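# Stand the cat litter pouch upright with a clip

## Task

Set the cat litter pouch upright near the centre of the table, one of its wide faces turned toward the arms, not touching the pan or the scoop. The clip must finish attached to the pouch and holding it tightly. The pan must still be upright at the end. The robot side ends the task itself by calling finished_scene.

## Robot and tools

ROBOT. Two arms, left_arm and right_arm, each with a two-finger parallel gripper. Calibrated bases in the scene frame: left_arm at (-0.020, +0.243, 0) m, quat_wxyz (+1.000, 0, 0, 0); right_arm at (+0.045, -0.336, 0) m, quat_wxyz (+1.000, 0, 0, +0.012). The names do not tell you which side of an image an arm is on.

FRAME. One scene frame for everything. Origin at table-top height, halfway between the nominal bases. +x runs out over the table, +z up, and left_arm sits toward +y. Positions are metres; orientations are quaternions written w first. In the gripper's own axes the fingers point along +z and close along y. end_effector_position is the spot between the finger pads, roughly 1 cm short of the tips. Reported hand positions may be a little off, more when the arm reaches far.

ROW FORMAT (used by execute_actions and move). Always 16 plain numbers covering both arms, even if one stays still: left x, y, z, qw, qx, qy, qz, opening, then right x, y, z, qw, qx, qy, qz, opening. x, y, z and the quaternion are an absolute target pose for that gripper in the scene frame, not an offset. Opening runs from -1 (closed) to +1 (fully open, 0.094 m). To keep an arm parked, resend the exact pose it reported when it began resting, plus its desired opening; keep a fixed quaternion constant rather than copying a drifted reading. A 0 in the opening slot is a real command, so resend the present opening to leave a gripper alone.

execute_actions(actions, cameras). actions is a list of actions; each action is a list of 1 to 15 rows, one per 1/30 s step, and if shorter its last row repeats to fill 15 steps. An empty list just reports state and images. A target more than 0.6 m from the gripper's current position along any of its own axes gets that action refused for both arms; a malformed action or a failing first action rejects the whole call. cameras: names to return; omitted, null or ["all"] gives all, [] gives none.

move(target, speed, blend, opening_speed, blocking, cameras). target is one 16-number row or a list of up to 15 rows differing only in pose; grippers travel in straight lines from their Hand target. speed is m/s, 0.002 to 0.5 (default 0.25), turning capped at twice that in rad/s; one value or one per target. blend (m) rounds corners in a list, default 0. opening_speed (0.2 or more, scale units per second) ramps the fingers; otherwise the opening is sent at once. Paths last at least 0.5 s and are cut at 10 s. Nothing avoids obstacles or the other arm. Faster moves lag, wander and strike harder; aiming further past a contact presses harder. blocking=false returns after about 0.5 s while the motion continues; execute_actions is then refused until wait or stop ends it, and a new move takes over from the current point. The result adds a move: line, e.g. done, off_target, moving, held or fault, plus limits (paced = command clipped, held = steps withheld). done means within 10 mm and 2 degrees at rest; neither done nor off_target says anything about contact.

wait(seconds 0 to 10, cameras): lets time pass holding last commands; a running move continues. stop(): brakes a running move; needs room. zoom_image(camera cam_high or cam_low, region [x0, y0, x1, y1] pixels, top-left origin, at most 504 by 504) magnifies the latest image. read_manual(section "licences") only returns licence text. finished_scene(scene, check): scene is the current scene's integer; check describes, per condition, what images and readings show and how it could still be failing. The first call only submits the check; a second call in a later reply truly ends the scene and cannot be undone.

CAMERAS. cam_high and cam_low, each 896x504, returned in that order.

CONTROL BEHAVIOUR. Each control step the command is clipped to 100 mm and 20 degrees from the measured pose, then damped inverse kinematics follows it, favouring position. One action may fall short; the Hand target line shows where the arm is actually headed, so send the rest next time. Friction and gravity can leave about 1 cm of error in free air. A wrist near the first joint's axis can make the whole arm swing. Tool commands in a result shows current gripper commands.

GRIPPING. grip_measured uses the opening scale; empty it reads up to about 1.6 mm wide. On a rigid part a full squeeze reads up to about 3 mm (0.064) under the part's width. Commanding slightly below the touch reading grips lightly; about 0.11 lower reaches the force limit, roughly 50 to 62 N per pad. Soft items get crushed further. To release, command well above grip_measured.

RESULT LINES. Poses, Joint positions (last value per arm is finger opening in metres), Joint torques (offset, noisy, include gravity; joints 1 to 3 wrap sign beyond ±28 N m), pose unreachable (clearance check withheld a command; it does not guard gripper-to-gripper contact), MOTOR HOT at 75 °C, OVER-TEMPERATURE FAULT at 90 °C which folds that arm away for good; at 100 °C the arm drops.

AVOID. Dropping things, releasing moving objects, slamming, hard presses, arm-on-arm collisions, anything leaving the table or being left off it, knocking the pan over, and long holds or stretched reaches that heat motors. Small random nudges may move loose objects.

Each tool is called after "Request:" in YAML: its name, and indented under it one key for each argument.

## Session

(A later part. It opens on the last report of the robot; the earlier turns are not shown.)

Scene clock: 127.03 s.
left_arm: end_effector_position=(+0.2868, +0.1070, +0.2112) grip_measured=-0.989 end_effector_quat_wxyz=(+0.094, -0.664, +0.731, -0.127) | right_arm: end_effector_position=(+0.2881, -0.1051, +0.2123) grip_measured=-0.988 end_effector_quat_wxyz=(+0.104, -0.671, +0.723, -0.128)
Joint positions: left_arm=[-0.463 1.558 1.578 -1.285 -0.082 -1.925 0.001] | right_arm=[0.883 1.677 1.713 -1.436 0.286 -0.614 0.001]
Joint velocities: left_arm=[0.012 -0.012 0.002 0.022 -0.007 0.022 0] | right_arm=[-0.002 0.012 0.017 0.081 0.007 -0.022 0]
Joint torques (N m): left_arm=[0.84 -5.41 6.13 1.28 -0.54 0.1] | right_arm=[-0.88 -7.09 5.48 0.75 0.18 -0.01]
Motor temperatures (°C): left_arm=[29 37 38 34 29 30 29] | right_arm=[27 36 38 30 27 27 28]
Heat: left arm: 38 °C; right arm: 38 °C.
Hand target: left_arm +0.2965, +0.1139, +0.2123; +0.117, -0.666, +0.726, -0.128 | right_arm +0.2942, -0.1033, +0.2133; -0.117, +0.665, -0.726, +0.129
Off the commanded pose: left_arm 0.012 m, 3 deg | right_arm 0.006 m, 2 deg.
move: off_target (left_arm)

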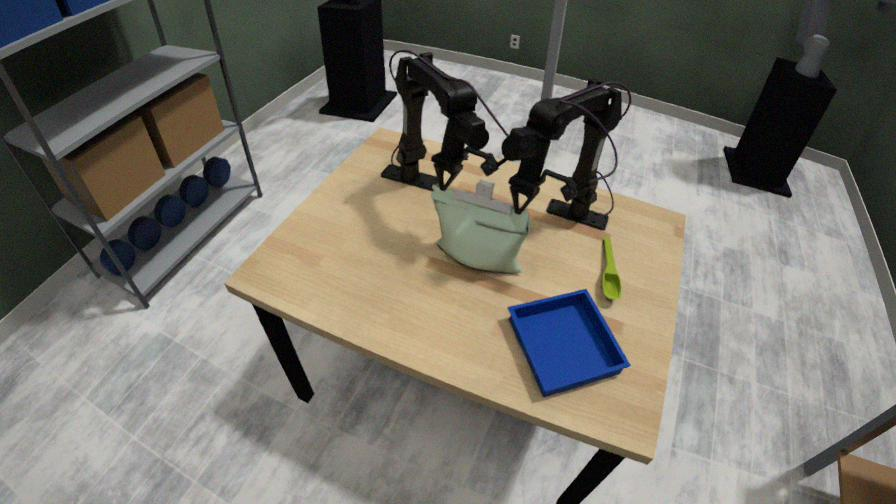

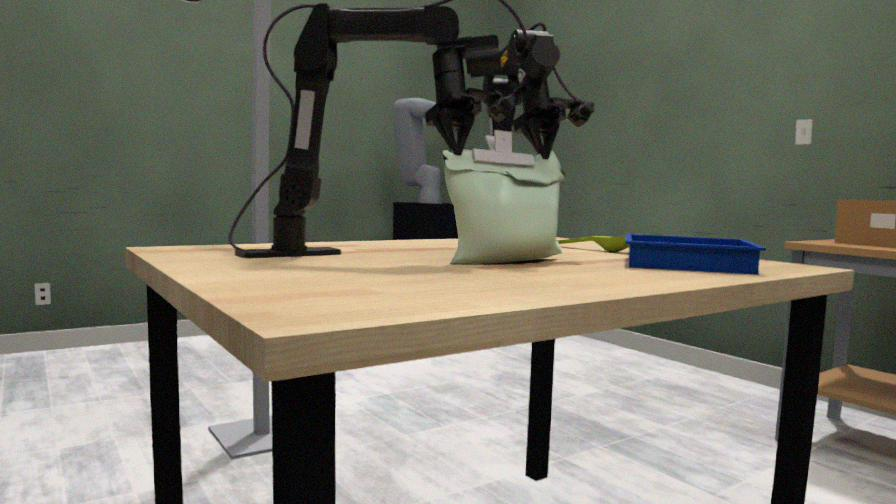

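Request:
move:
  target: [0.306, 0.117, 0.202, 0.08902, -0.67616, 0.72510, -0.09546, -1.0, 0.301, -0.100, 0.202, 0.08902, -0.67616, 0.72510, -0.09546, -1.0]
  speed: 0.03

Request:
zoom_image:
  camera: "cam_low"
  region: [380, 80, 640, 300]

Request:
zoom_image:
  camera: "cam_high"
  region: [380, 140, 580, 300]

Scene clock: 129.17 s.
left_arm: end_effector_position=(+0.2998, +0.1082, +0.2004) grip_measured=-0.989 end_effector_quat_wxyz=(-0.073, +0.673, -0.728, +0.107) | right_arm: end_effector_position=(+0.2998, -0.1040, +0.2014) grip_measured=-0.988 end_effector_quat_wxyz=(+0.090, -0.677, +0.722, -0.108)
Joint positions: left_arm=[-0.428 1.642 1.637 -1.311 -0.052 -1.914 0.001] | right_arm=[0.831 1.718 1.727 -1.418 0.233 -0.671 0.001]
Joint velocities: left_arm=[-0.002 -0.002 0.002 -0.022 -0.037 0.022 -0.002] | right_arm=[0.017 0.002 0.007 -0.037 -0.037 -0.037 0.001]
Joint torques (N m): left_arm=[0.88 -5.18 8.58 0.77 -0.42 0.14] | right_arm=[-1.03 -6.15 8.14 0.36 -0.17 -0.01]
Motor temperatures (°C): left_arm=[29 37 38 34 29 30 29] | right_arm=[27 37 38 30 27 27 28]
Heat: left arm: 38 °C; right arm: 38 °C.
Hand target: left_arm +0.3057, +0.1168, +0.2020; -0.089, +0.677, -0.725, +0.096 | right_arm +0.3014, -0.1002, +0.2022; -0.090, +0.676, -0.725, +0.096
Off the commanded pose: left_arm 0.011 m, 2 deg | right_arm 0.004 m, 1 deg.
move: off_target (left_arm)

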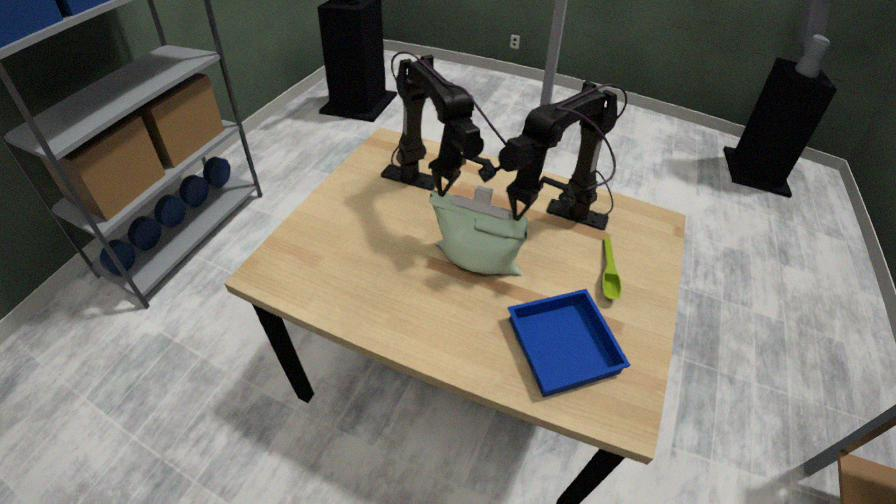

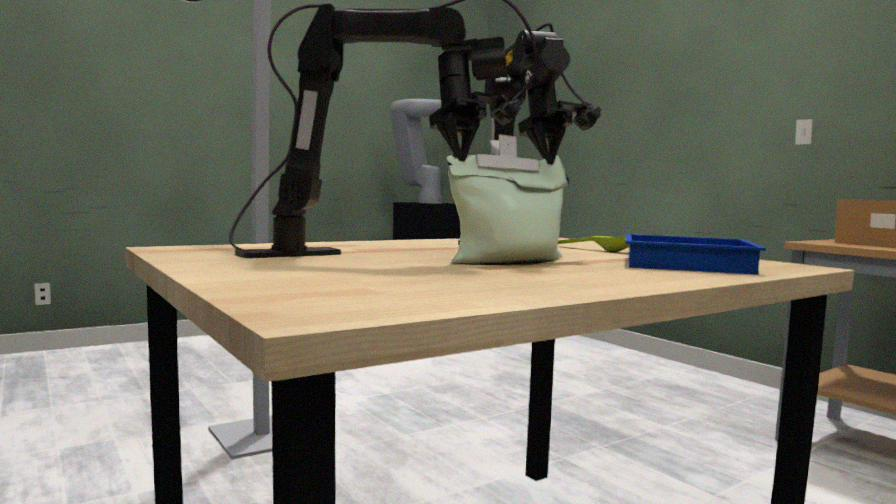

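Scaled by 1.938.

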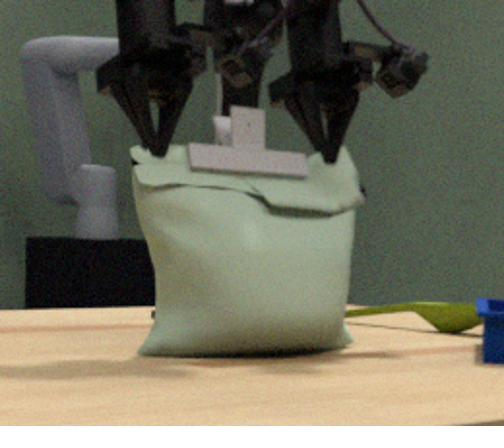

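Scaled by 2.520.

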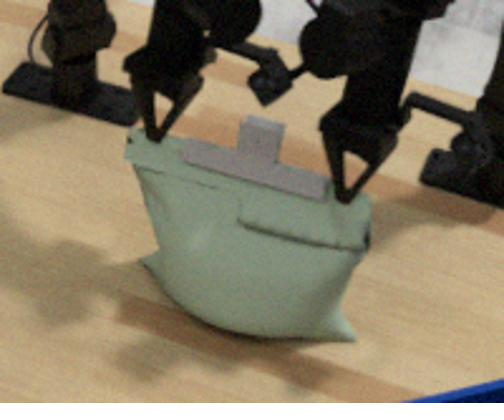

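Request:
move:
  target: [0.306, 0.115, 0.195, 0.08902, -0.67616, 0.72510, -0.09546, -1.0, 0.302, -0.100, 0.195, 0.08902, -0.67616, 0.72510, -0.09546, -1.0]
  speed: 0.02

Request:
zoom_image:
  camera: "cam_low"
  region: [380, 80, 640, 300]

Request:
zoom_image:
  camera: "cam_high"
  region: [380, 140, 580, 300]

Scene clock: 130.13 s.
left_arm: end_effector_position=(+0.2999, +0.1081, +0.2005) grip_measured=-0.989 end_effector_quat_wxyz=(-0.073, +0.673, -0.728, +0.107) | right_arm: end_effector_position=(+0.3000, -0.1038, +0.2015) grip_measured=-0.988 end_effector_quat_wxyz=(-0.091, +0.678, -0.721, +0.108)
Joint positions: left_arm=[-0.428 1.642 1.637 -1.311 -0.052 -1.913 0.001] | right_arm=[0.831 1.718 1.727 -1.417 0.233 -0.673 0.001]
Joint velocities: left_arm=[-0.007 -0.002 -0.002 0.007 0.007 0.066 0] | right_arm=[-0.002 -0.007 0.007 -0.051 -0.022 -0.007 0.001]
Joint torques (N m): left_arm=[0.36 -5.2 5.9 1.08 -0.53 0.05] | right_arm=[-1.17 -6.46 5.31 0.6 -0.16 -0.04]
Motor temperatures (°C): left_arm=[29 37 38 34 29 30 29] | right_arm=[27 37 38 30 27 27 28]
Heat: left arm: 38 °C; right arm: 38 °C.
Hand target: left_arm +0.3058, +0.1149, +0.1951; -0.089, +0.676, -0.725, +0.096 | right_arm +0.3021, -0.1002, +0.1952; -0.089, +0.676, -0.725, +0.096
Off the commanded pose: left_arm 0.011 m, 2 deg | right_arm 0.008 m, 2 deg.
move: off_target (left_arm)

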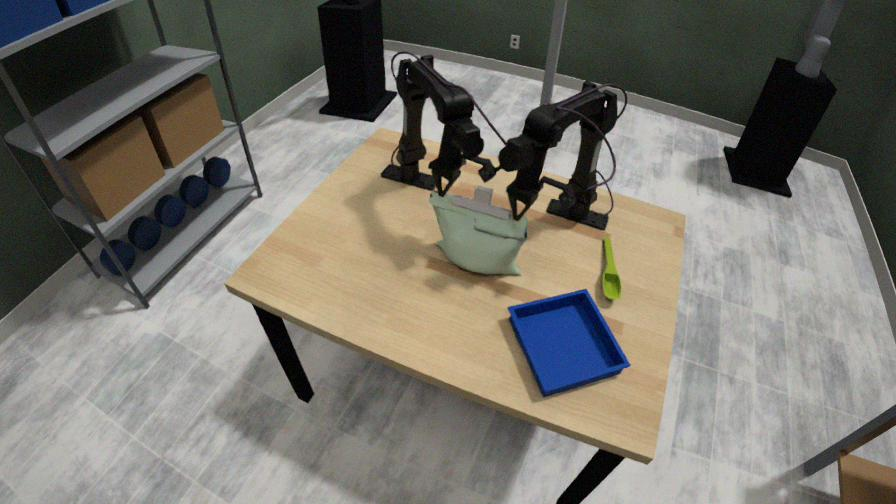

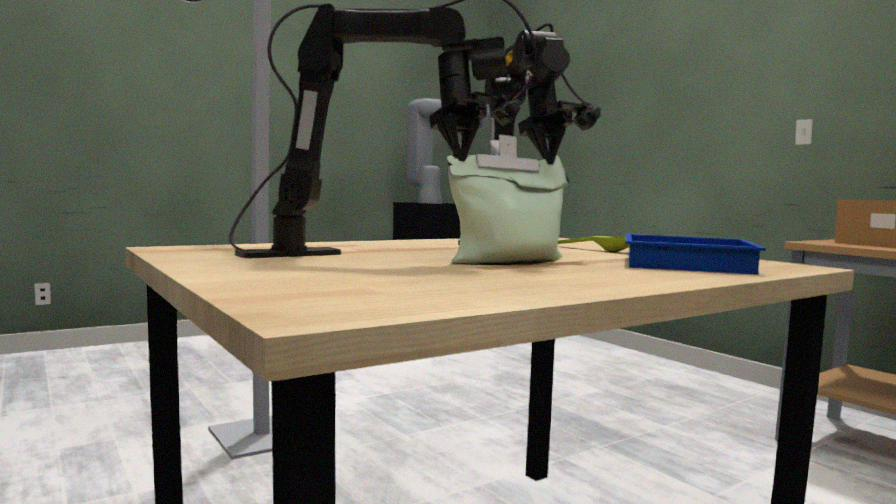

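Scaled by 1.938.

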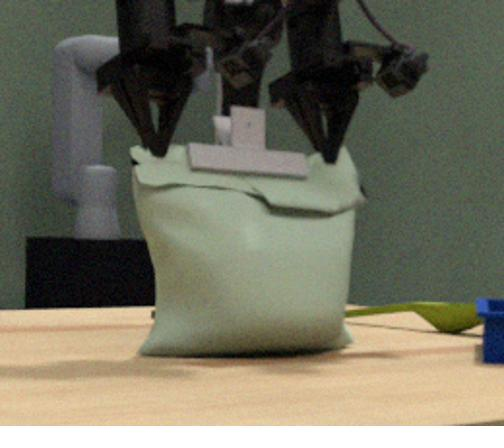

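Scaled by 2.520.

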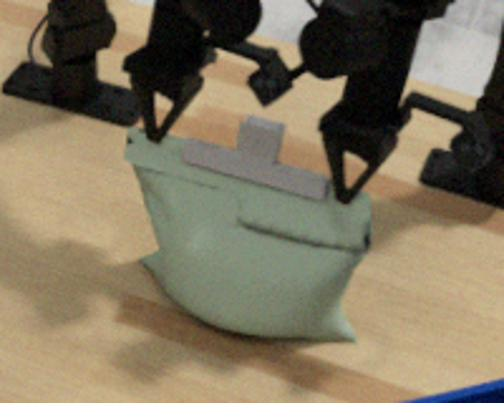

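Request:
move:
  target: [0.306, 0.115, 0.185, 0.08902, -0.67616, 0.72510, -0.09546, -1.0, 0.301, -0.100, 0.185, 0.08902, -0.67616, 0.72510, -0.09546, -1.0]
  speed: 0.03

Request:
zoom_image:
  camera: "cam_low"
  region: [380, 80, 640, 300]

Request:
zoom_image:
  camera: "cam_high"
  region: [380, 140, 580, 300]

Scene clock: 131.10 s.
left_arm: end_effector_position=(+0.3036, +0.1073, +0.1923) grip_measured=-0.989 end_effector_quat_wxyz=(-0.077, +0.673, -0.727, +0.110) | right_arm: end_effector_position=(+0.3021, -0.1023, +0.1914) grip_measured=-0.988 end_effector_quat_wxyz=(+0.091, -0.677, +0.722, -0.108)
Joint positions: left_arm=[-0.428 1.642 1.602 -1.268 -0.056 -1.913 0.001] | right_arm=[0.829 1.718 1.686 -1.375 0.233 -0.673 0.001]
Joint velocities: left_arm=[0.022 -0.027 0.017 0.022 0.022 0.051 0] | right_arm=[-0.007 -0.002 0.002 -0.007 -0.051 0.007 -0.001]
Joint torques (N m): left_arm=[0.49 -6.17 4.79 1.01 -0.49 0.05] | right_arm=[-0.75 -7.01 4.49 0.61 -0.2 0.01]
Motor temperatures (°C): left_arm=[29 37 38 34 29 30 29] | right_arm=[27 37 38 30 27 27 28]
Heat: left arm: 38 °C; right arm: 38 °C.
Hand target: left_arm +0.3057, +0.1150, +0.1852; -0.089, +0.676, -0.725, +0.096 | right_arm +0.3011, -0.1000, +0.1852; -0.089, +0.676, -0.725, +0.096
Off the commanded pose: left_arm 0.011 m, 2 deg | right_arm 0.007 m, 2 deg.
move: off_target (left_arm)

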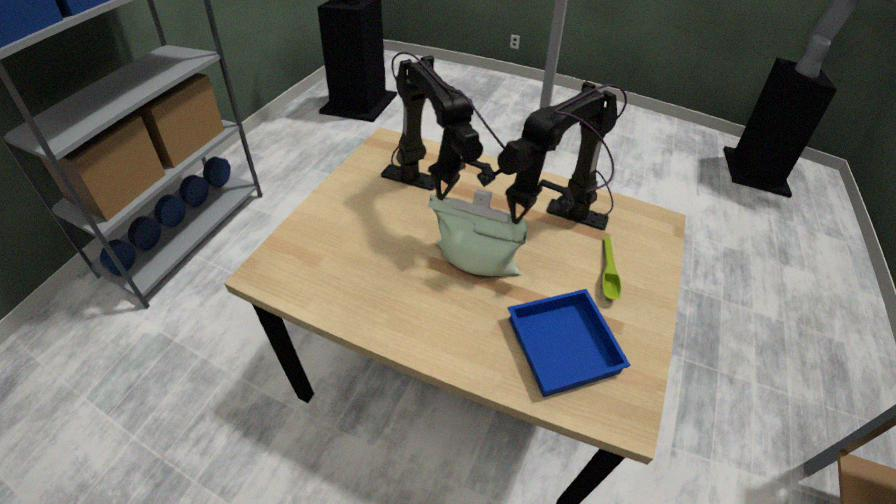

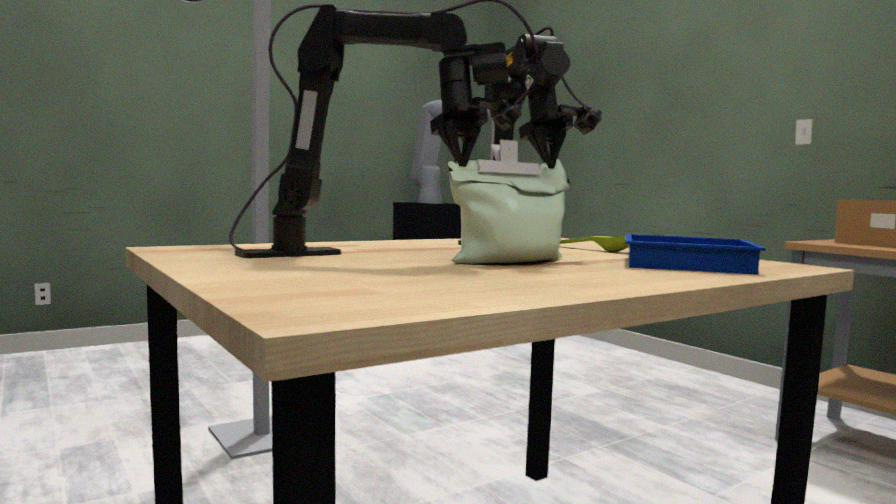

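Scaled by 1.938.

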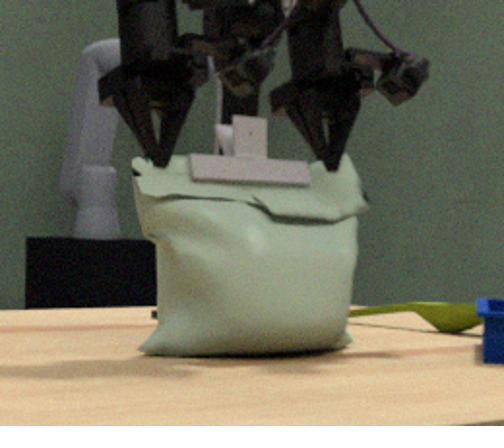

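Scaled by 2.520.

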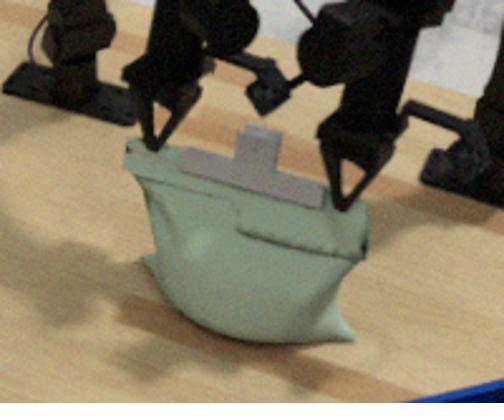

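Request:
move:
  target: [0.306, 0.113, 0.192, 0.08902, -0.67616, 0.72510, -0.09546, -0.5, 0.302, -0.100, 0.192, 0.08902, -0.67616, 0.72510, -0.09546, -0.5]
  speed: 0.03
  opening_speed: 0.5

Request:
zoom_image:
  camera: "cam_low"
  region: [380, 80, 640, 300]

Request:
zoom_image:
  camera: "cam_high"
  region: [380, 140, 580, 300]

Scene clock: 132.53 s.
left_arm: end_effector_position=(+0.3056, +0.1120, +0.1925) grip_measured=-0.501 end_effector_quat_wxyz=(-0.087, +0.676, -0.725, +0.105) | right_arm: end_effector_position=(+0.3002, -0.1005, +0.1908) grip_measured=-0.502 end_effector_quat_wxyz=(-0.091, +0.678, -0.722, +0.101)
Joint positions: left_arm=[-0.424 1.642 1.602 -1.268 -0.078 -1.915 0.023] | right_arm=[0.829 1.718 1.686 -1.375 0.218 -0.673 0.023]
Joint velocities: left_arm=[0.017 -0.002 0.002 0.007 -0.037 0.037 0] | right_arm=[0.002 -0.007 -0.027 -0.007 0.022 -0.022 0]
Joint torques (N m): left_arm=[-0.21 -5.23 8.18 0.72 -0.16 -0.01] | right_arm=[-1.02 -6.52 7.31 0.37 -0.02 0.03]
Motor temperatures (°C): left_arm=[29 36 38 34 29 30 29] | right_arm=[27 37 38 30 27 27 28]
Heat: left arm: 38 °C; right arm: 38 °C.
Hand target: left_arm +0.3060, +0.1129, +0.1920; -0.089, +0.676, -0.725, +0.096 | right_arm +0.3021, -0.1000, +0.1920; -0.089, +0.676, -0.725, +0.096
Off the commanded pose: left_arm 0.001 m, 1 deg | right_arm 0.002 m, 1 deg.
move: done

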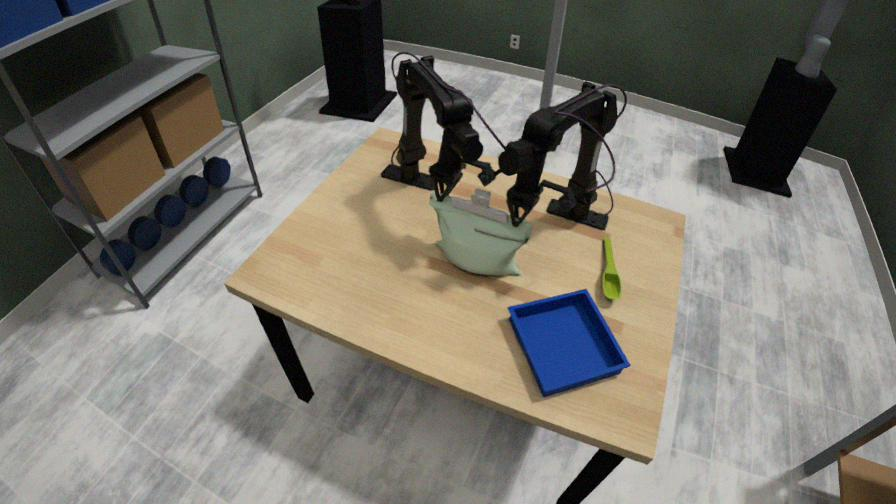

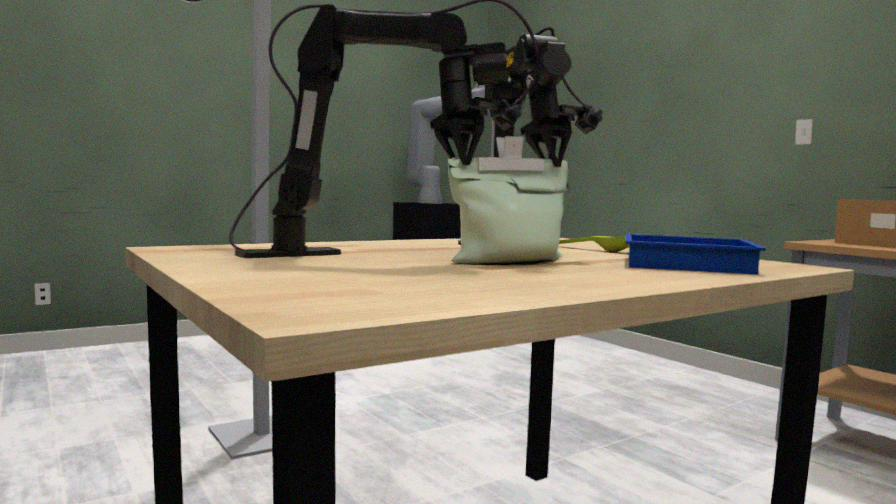

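Scaled by 1.938.

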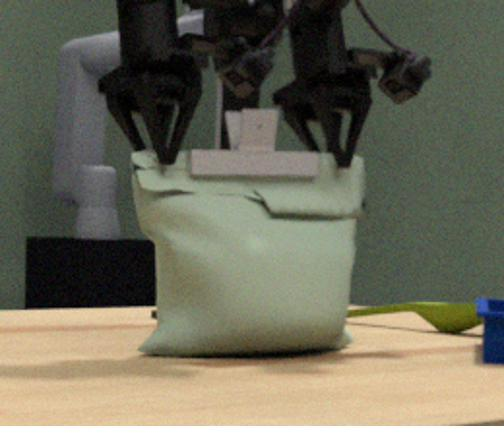

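Scaled by 2.520.

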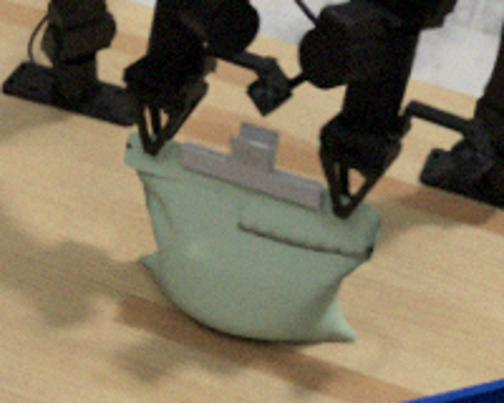

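Request:
move:
  target: [0.297, 0.1135, 0.226, 0.08902, -0.67616, 0.72510, -0.09546, -0.5, 0.293, -0.0994, 0.226, 0.08902, -0.67616, 0.72510, -0.09546, -0.5]
  speed: 0.05

Request:
zoom_image:
  camera: "cam_low"
  region: [380, 80, 640, 300]

Request:
zoom_image:
  camera: "cam_high"
  region: [380, 140, 580, 300]

Scene clock: 134.43 s.
left_arm: end_effector_position=(+0.2976, +0.1126, +0.2249) grip_measured=-0.501 end_effector_quat_wxyz=(-0.085, +0.677, -0.724, +0.105) | right_arm: end_effector_position=(+0.2936, -0.1050, +0.2235) grip_measured=-0.502 end_effector_quat_wxyz=(+0.087, -0.676, +0.725, -0.100)
Joint positions: left_arm=[-0.432 1.65 1.744 -1.405 -0.078 -1.925 0.023] | right_arm=[0.835 1.733 1.839 -1.523 0.218 -0.66 0.023]
Joint velocities: left_arm=[0.012 0.002 0.002 0.007 -0.022 0.022 0] | right_arm=[-0.002 0.002 0.012 0.022 0.007 -0.037 -0.001]
Joint torques (N m): left_arm=[-0.62 -5.45 7.95 0.66 -0.28 0] | right_arm=[1.09 -5.97 7.8 0.35 -0.02 0.11]
Motor temperatures (°C): left_arm=[29 36 38 34 29 30 29] | right_arm=[27 37 38 30 27 27 28]
Heat: left arm: 38 °C; right arm: 38 °C.
Hand target: left_arm +0.2974, +0.1134, +0.2261; -0.089, +0.676, -0.725, +0.096 | right_arm +0.2928, -0.0996, +0.2259; -0.089, +0.676, -0.725, +0.095
Off the commanded pose: left_arm 0.002 m, 1 deg | right_arm 0.006 m, 1 deg.
move: done

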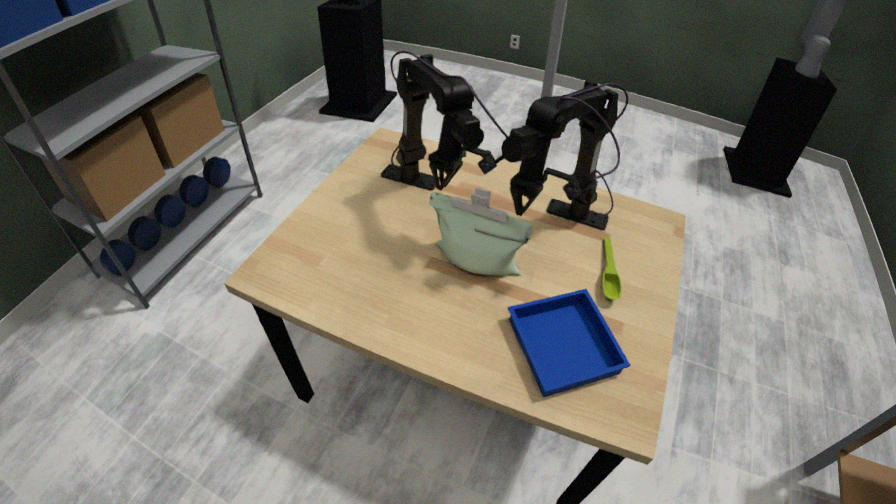

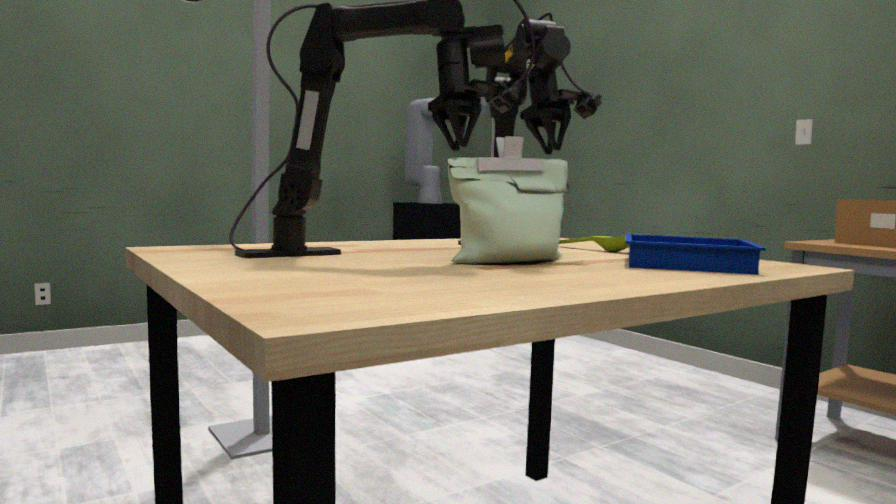

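Scaled by 1.938.

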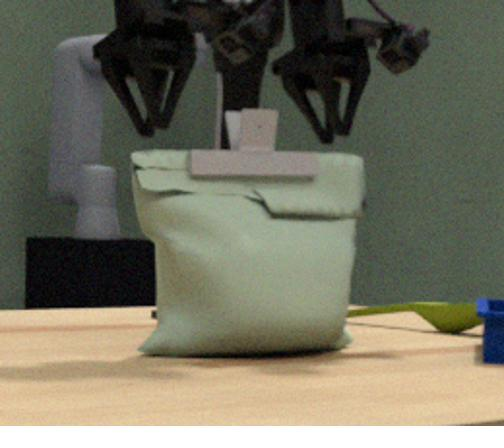

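Scaled by 2.520.

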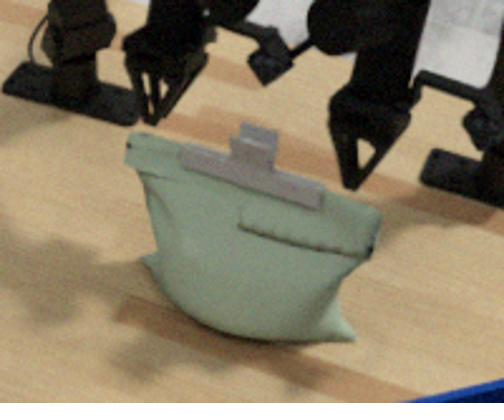

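Request:
move:
  target:
    - [0.280, 0.125, 0.265, 0.14622, -0.65958, 0.71980, -0.15958, -0.5, 0.277, -0.112, 0.265, 0.14622, -0.65958, 0.71980, -0.15958, -0.5]
    - [0.240, 0.165, 0.300, 0.174856, -0.652571, 0.712155, -0.190822, -0.5, 0.240, -0.120, 0.300, 0.174856, -0.652571, 0.712155, -0.190822, -0.5]
  speed: 0.12
  blend: 0.02

Request:
zoom_image:
  camera: "cam_low"
  region: [380, 80, 640, 300]

Request:
zoom_image:
  camera: "cam_high"
  region: [380, 140, 580, 300]

Scene clock: 136.60 s.
left_arm: end_effector_position=(+0.2471, +0.1598, +0.3051) grip_measured=-0.501 end_effector_quat_wxyz=(-0.175, +0.650, -0.709, +0.208) | right_arm: end_effector_position=(+0.2409, -0.1152, +0.3001) grip_measured=-0.502 end_effector_quat_wxyz=(-0.228, +0.661, -0.694, +0.169)
Joint positions: left_arm=[-0.39 1.287 1.661 -1.409 -0.135 -1.837 0.023] | right_arm=[1.096 1.475 1.797 -1.555 0.474 -0.484 0.023]
Joint velocities: left_arm=[0.012 -0.022 -0.002 -0.007 0.022 -0.11 0.001] | right_arm=[-0.002 -0.012 -0.002 0.125 0.022 -0.051 0.001]
Joint torques (N m): left_arm=[0.53 -3.1 5.12 1.16 -0.16 0.15] | right_arm=[0.59 -5.64 4.52 0.65 0.33 0.09]
Motor temperatures (°C): left_arm=[29 36 38 34 29 30 29] | right_arm=[27 37 38 30 27 27 28]
Heat: left arm: 38 °C; right arm: 38 °C.
Hand target: left_arm +0.2419, +0.1647, +0.2999; -0.173, +0.651, -0.713, +0.193 | right_arm +0.2388, -0.1194, +0.2996; -0.227, +0.659, -0.696, +0.173
Off the commanded pose: left_arm 0.010 m, 2 deg | right_arm 0.005 m, 7 deg.
joint sent to its limit (right arm) — joint 4 (wrist pitch), lower limit. The joint targets are off in orientation, not in position.
move: off_target (right_arm)

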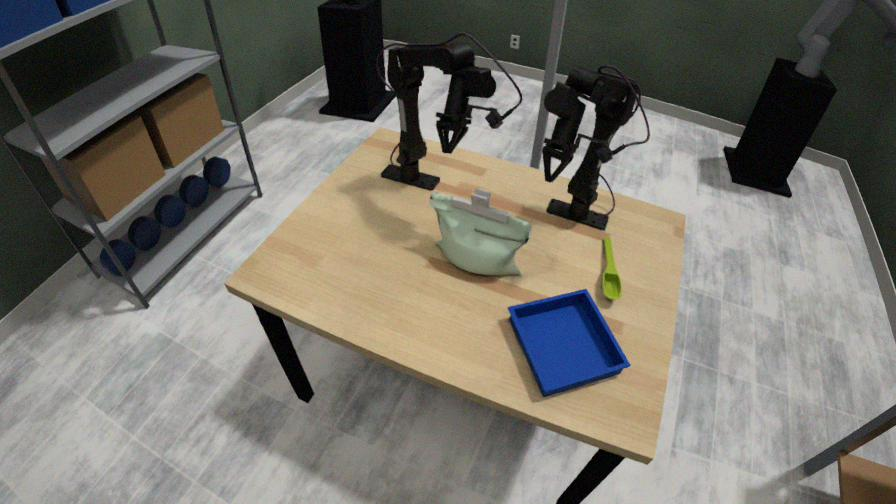

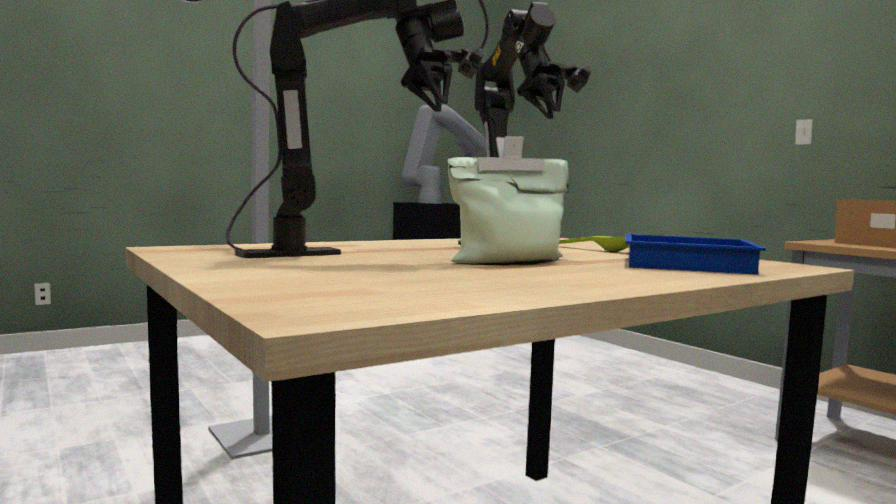

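Scaled by 1.938.

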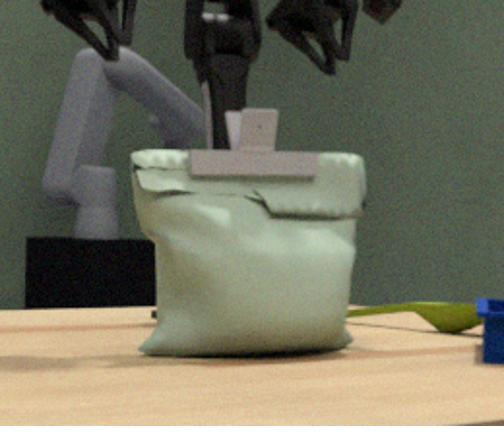

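Scaled by 2.520.

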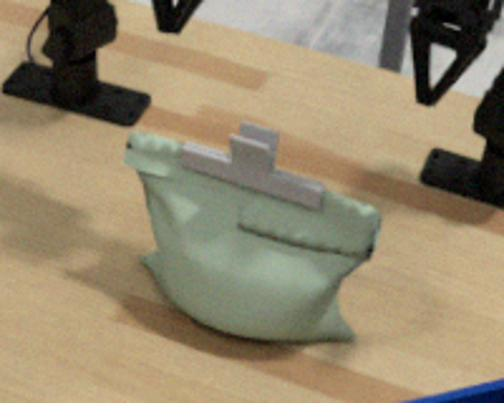

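Request:
wait:
  seconds: 3

Request:
zoom_image:
  camera: "cam_low"
  region: [380, 80, 640, 300]

Request:
zoom_image:
  camera: "cam_high"
  region: [380, 140, 580, 300]

Scene clock: 139.73 s.
left_arm: end_effector_position=(+0.2468, +0.1599, +0.3050) grip_measured=-0.501 end_effector_quat_wxyz=(+0.175, -0.650, +0.710, -0.208) | right_arm: end_effector_position=(+0.2410, -0.1153, +0.3001) grip_measured=-0.502 end_effector_quat_wxyz=(-0.228, +0.661, -0.695, +0.169)
Joint positions: left_arm=[-0.39 1.287 1.661 -1.41 -0.135 -1.836 0.023] | right_arm=[1.096 1.475 1.797 -1.555 0.475 -0.483 0.023]
Joint velocities: left_arm=[-0.017 0.002 0.002 -0.037 -0.022 -0.066 0.001] | right_arm=[-0.002 -0.007 0.002 -0.081 -0.066 -0.095 0.001]
Joint torques (N m): left_arm=[0.39 -2.91 4.79 1.16 -0.2 0.12] | right_arm=[0.5 -5.5 4.18 0.67 0.36 0.12]
Motor temperatures (°C): left_arm=[29 35 37 34 29 30 29] | right_arm=[27 37 37 30 27 27 28]
Heat: left arm: 37 °C; right arm: 37 °C.
Hand target: left_arm +0.2419, +0.1647, +0.2999; +0.173, -0.651, +0.714, -0.193 | right_arm +0.2388, -0.1194, +0.2996; -0.227, +0.659, -0.696, +0.173
Tool commands: left_gripper/opening=-0.5 right_gripper/opening=-0.5
Off the commanded pose: left_arm 0.010 m, 2 deg | right_arm 0.005 m, 7 deg.
wait: 3.00 s; at rest by 0.03 s

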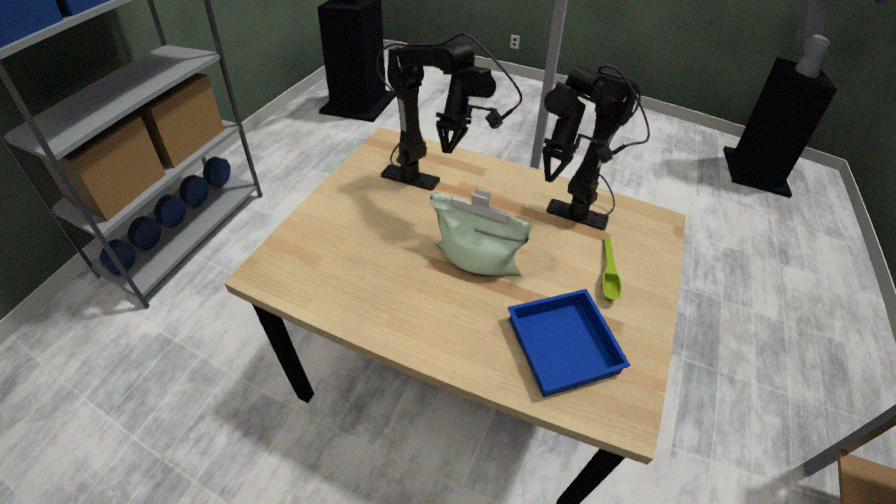

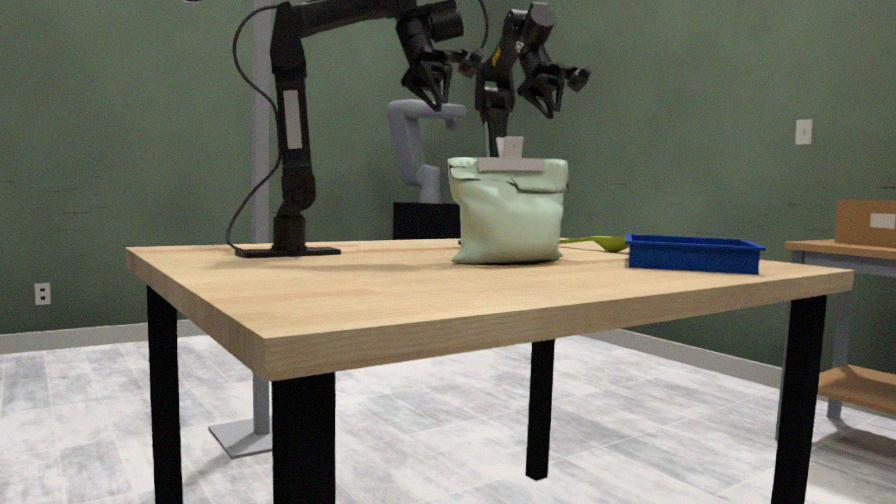

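Scaled by 1.938.

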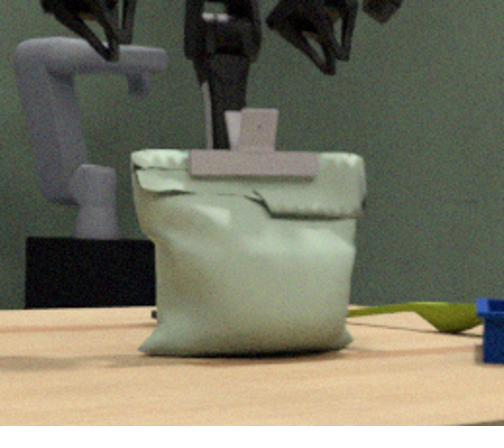

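Scaled by 2.520.

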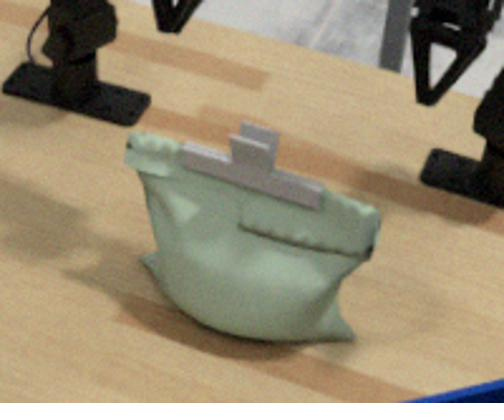

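Request:
finished_scene:
  scene: 2
  check: "Pouch standing: both latest views (3 s apart, unchanged) show it resting upright on its bottom seam in the middle of the table, mid about (0.30, 0.01) vs. table centre about (0.28, 0); bottom corners line runs along y within ~2-3 deg, so a broad side faces the arms (-x). No gripper touches it (both retracted to z 0.30, open). Clip: the clip's bar is across the top flap, centred, not moved relative to the flap since the start; pictures can't show the clamp force, but it held while the pouch was lifted by the flap and was never squeezed on its levers. Pan: flat, upright, untouched at about (0.5, 0.31), > 15 cm clear of the pouch. Scoop: lies on the table near (0.2, 0.37), > 15 cm clear of the pouch and beside the pan. Could be missed: a small backward lean not visible from the front, but the pouch did not move over 3+ s after release; clip hold depth on the back face is not visible."

This call ended nothing. Check each condition that your pictures could not show: look closer or test it, and mend what is not met. Then call finished_scene again.

Request:
zoom_image:
  camera: "cam_low"
  region: [440, 120, 580, 200]

Request:
zoom_image:
  camera: "cam_high"
  region: [420, 175, 545, 290]

Request:
zoom_image:
  camera: "cam_high"
  region: [400, 150, 720, 420]

Scaled by 3.600.

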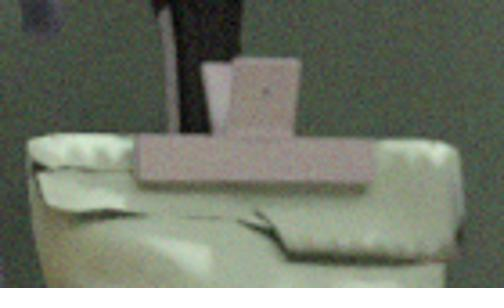

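Scaled by 4.032.

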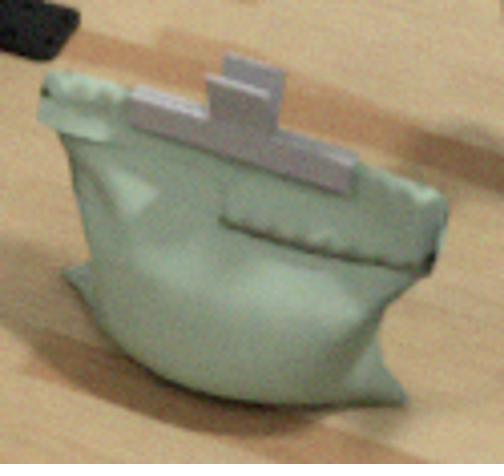

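Scaled by 1.575.

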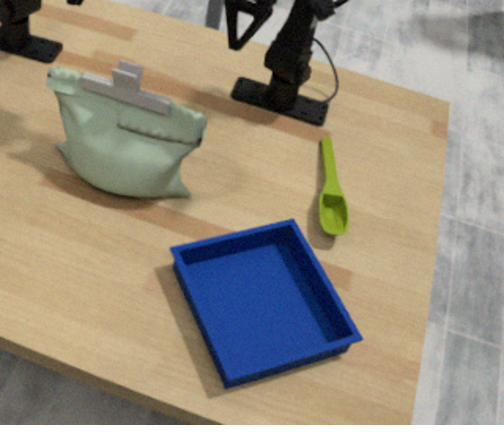

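Request:
finished_scene:
  scene: 2
  check: "Re-examined with close zooms. Pouch: standing on its bottom seam, both bottom corners on the table, unchanged since release (>3 s), untouched by either gripper, mid ≈ (0.30, 0.01) = middle of the table, broad side along y facing the arms. Clip: bar lies across the whole middle of the folded flap, centred (equal margins at both ends), jaw plates on the front and back of the flap and both handle plates upright above it; its full bar depth overlaps the fabric, and it has not slid while the flap was dragged, lifted and hung. Pan: flat and upright, >15 cm clear of the pouch. Scoop: flat on the table, >15 cm clear of the pouch. Not visible: the back face of the clip jaw and exact clamp force, but the position of both handle plates shows it closed on the flap."

The scene is finished: the task was done.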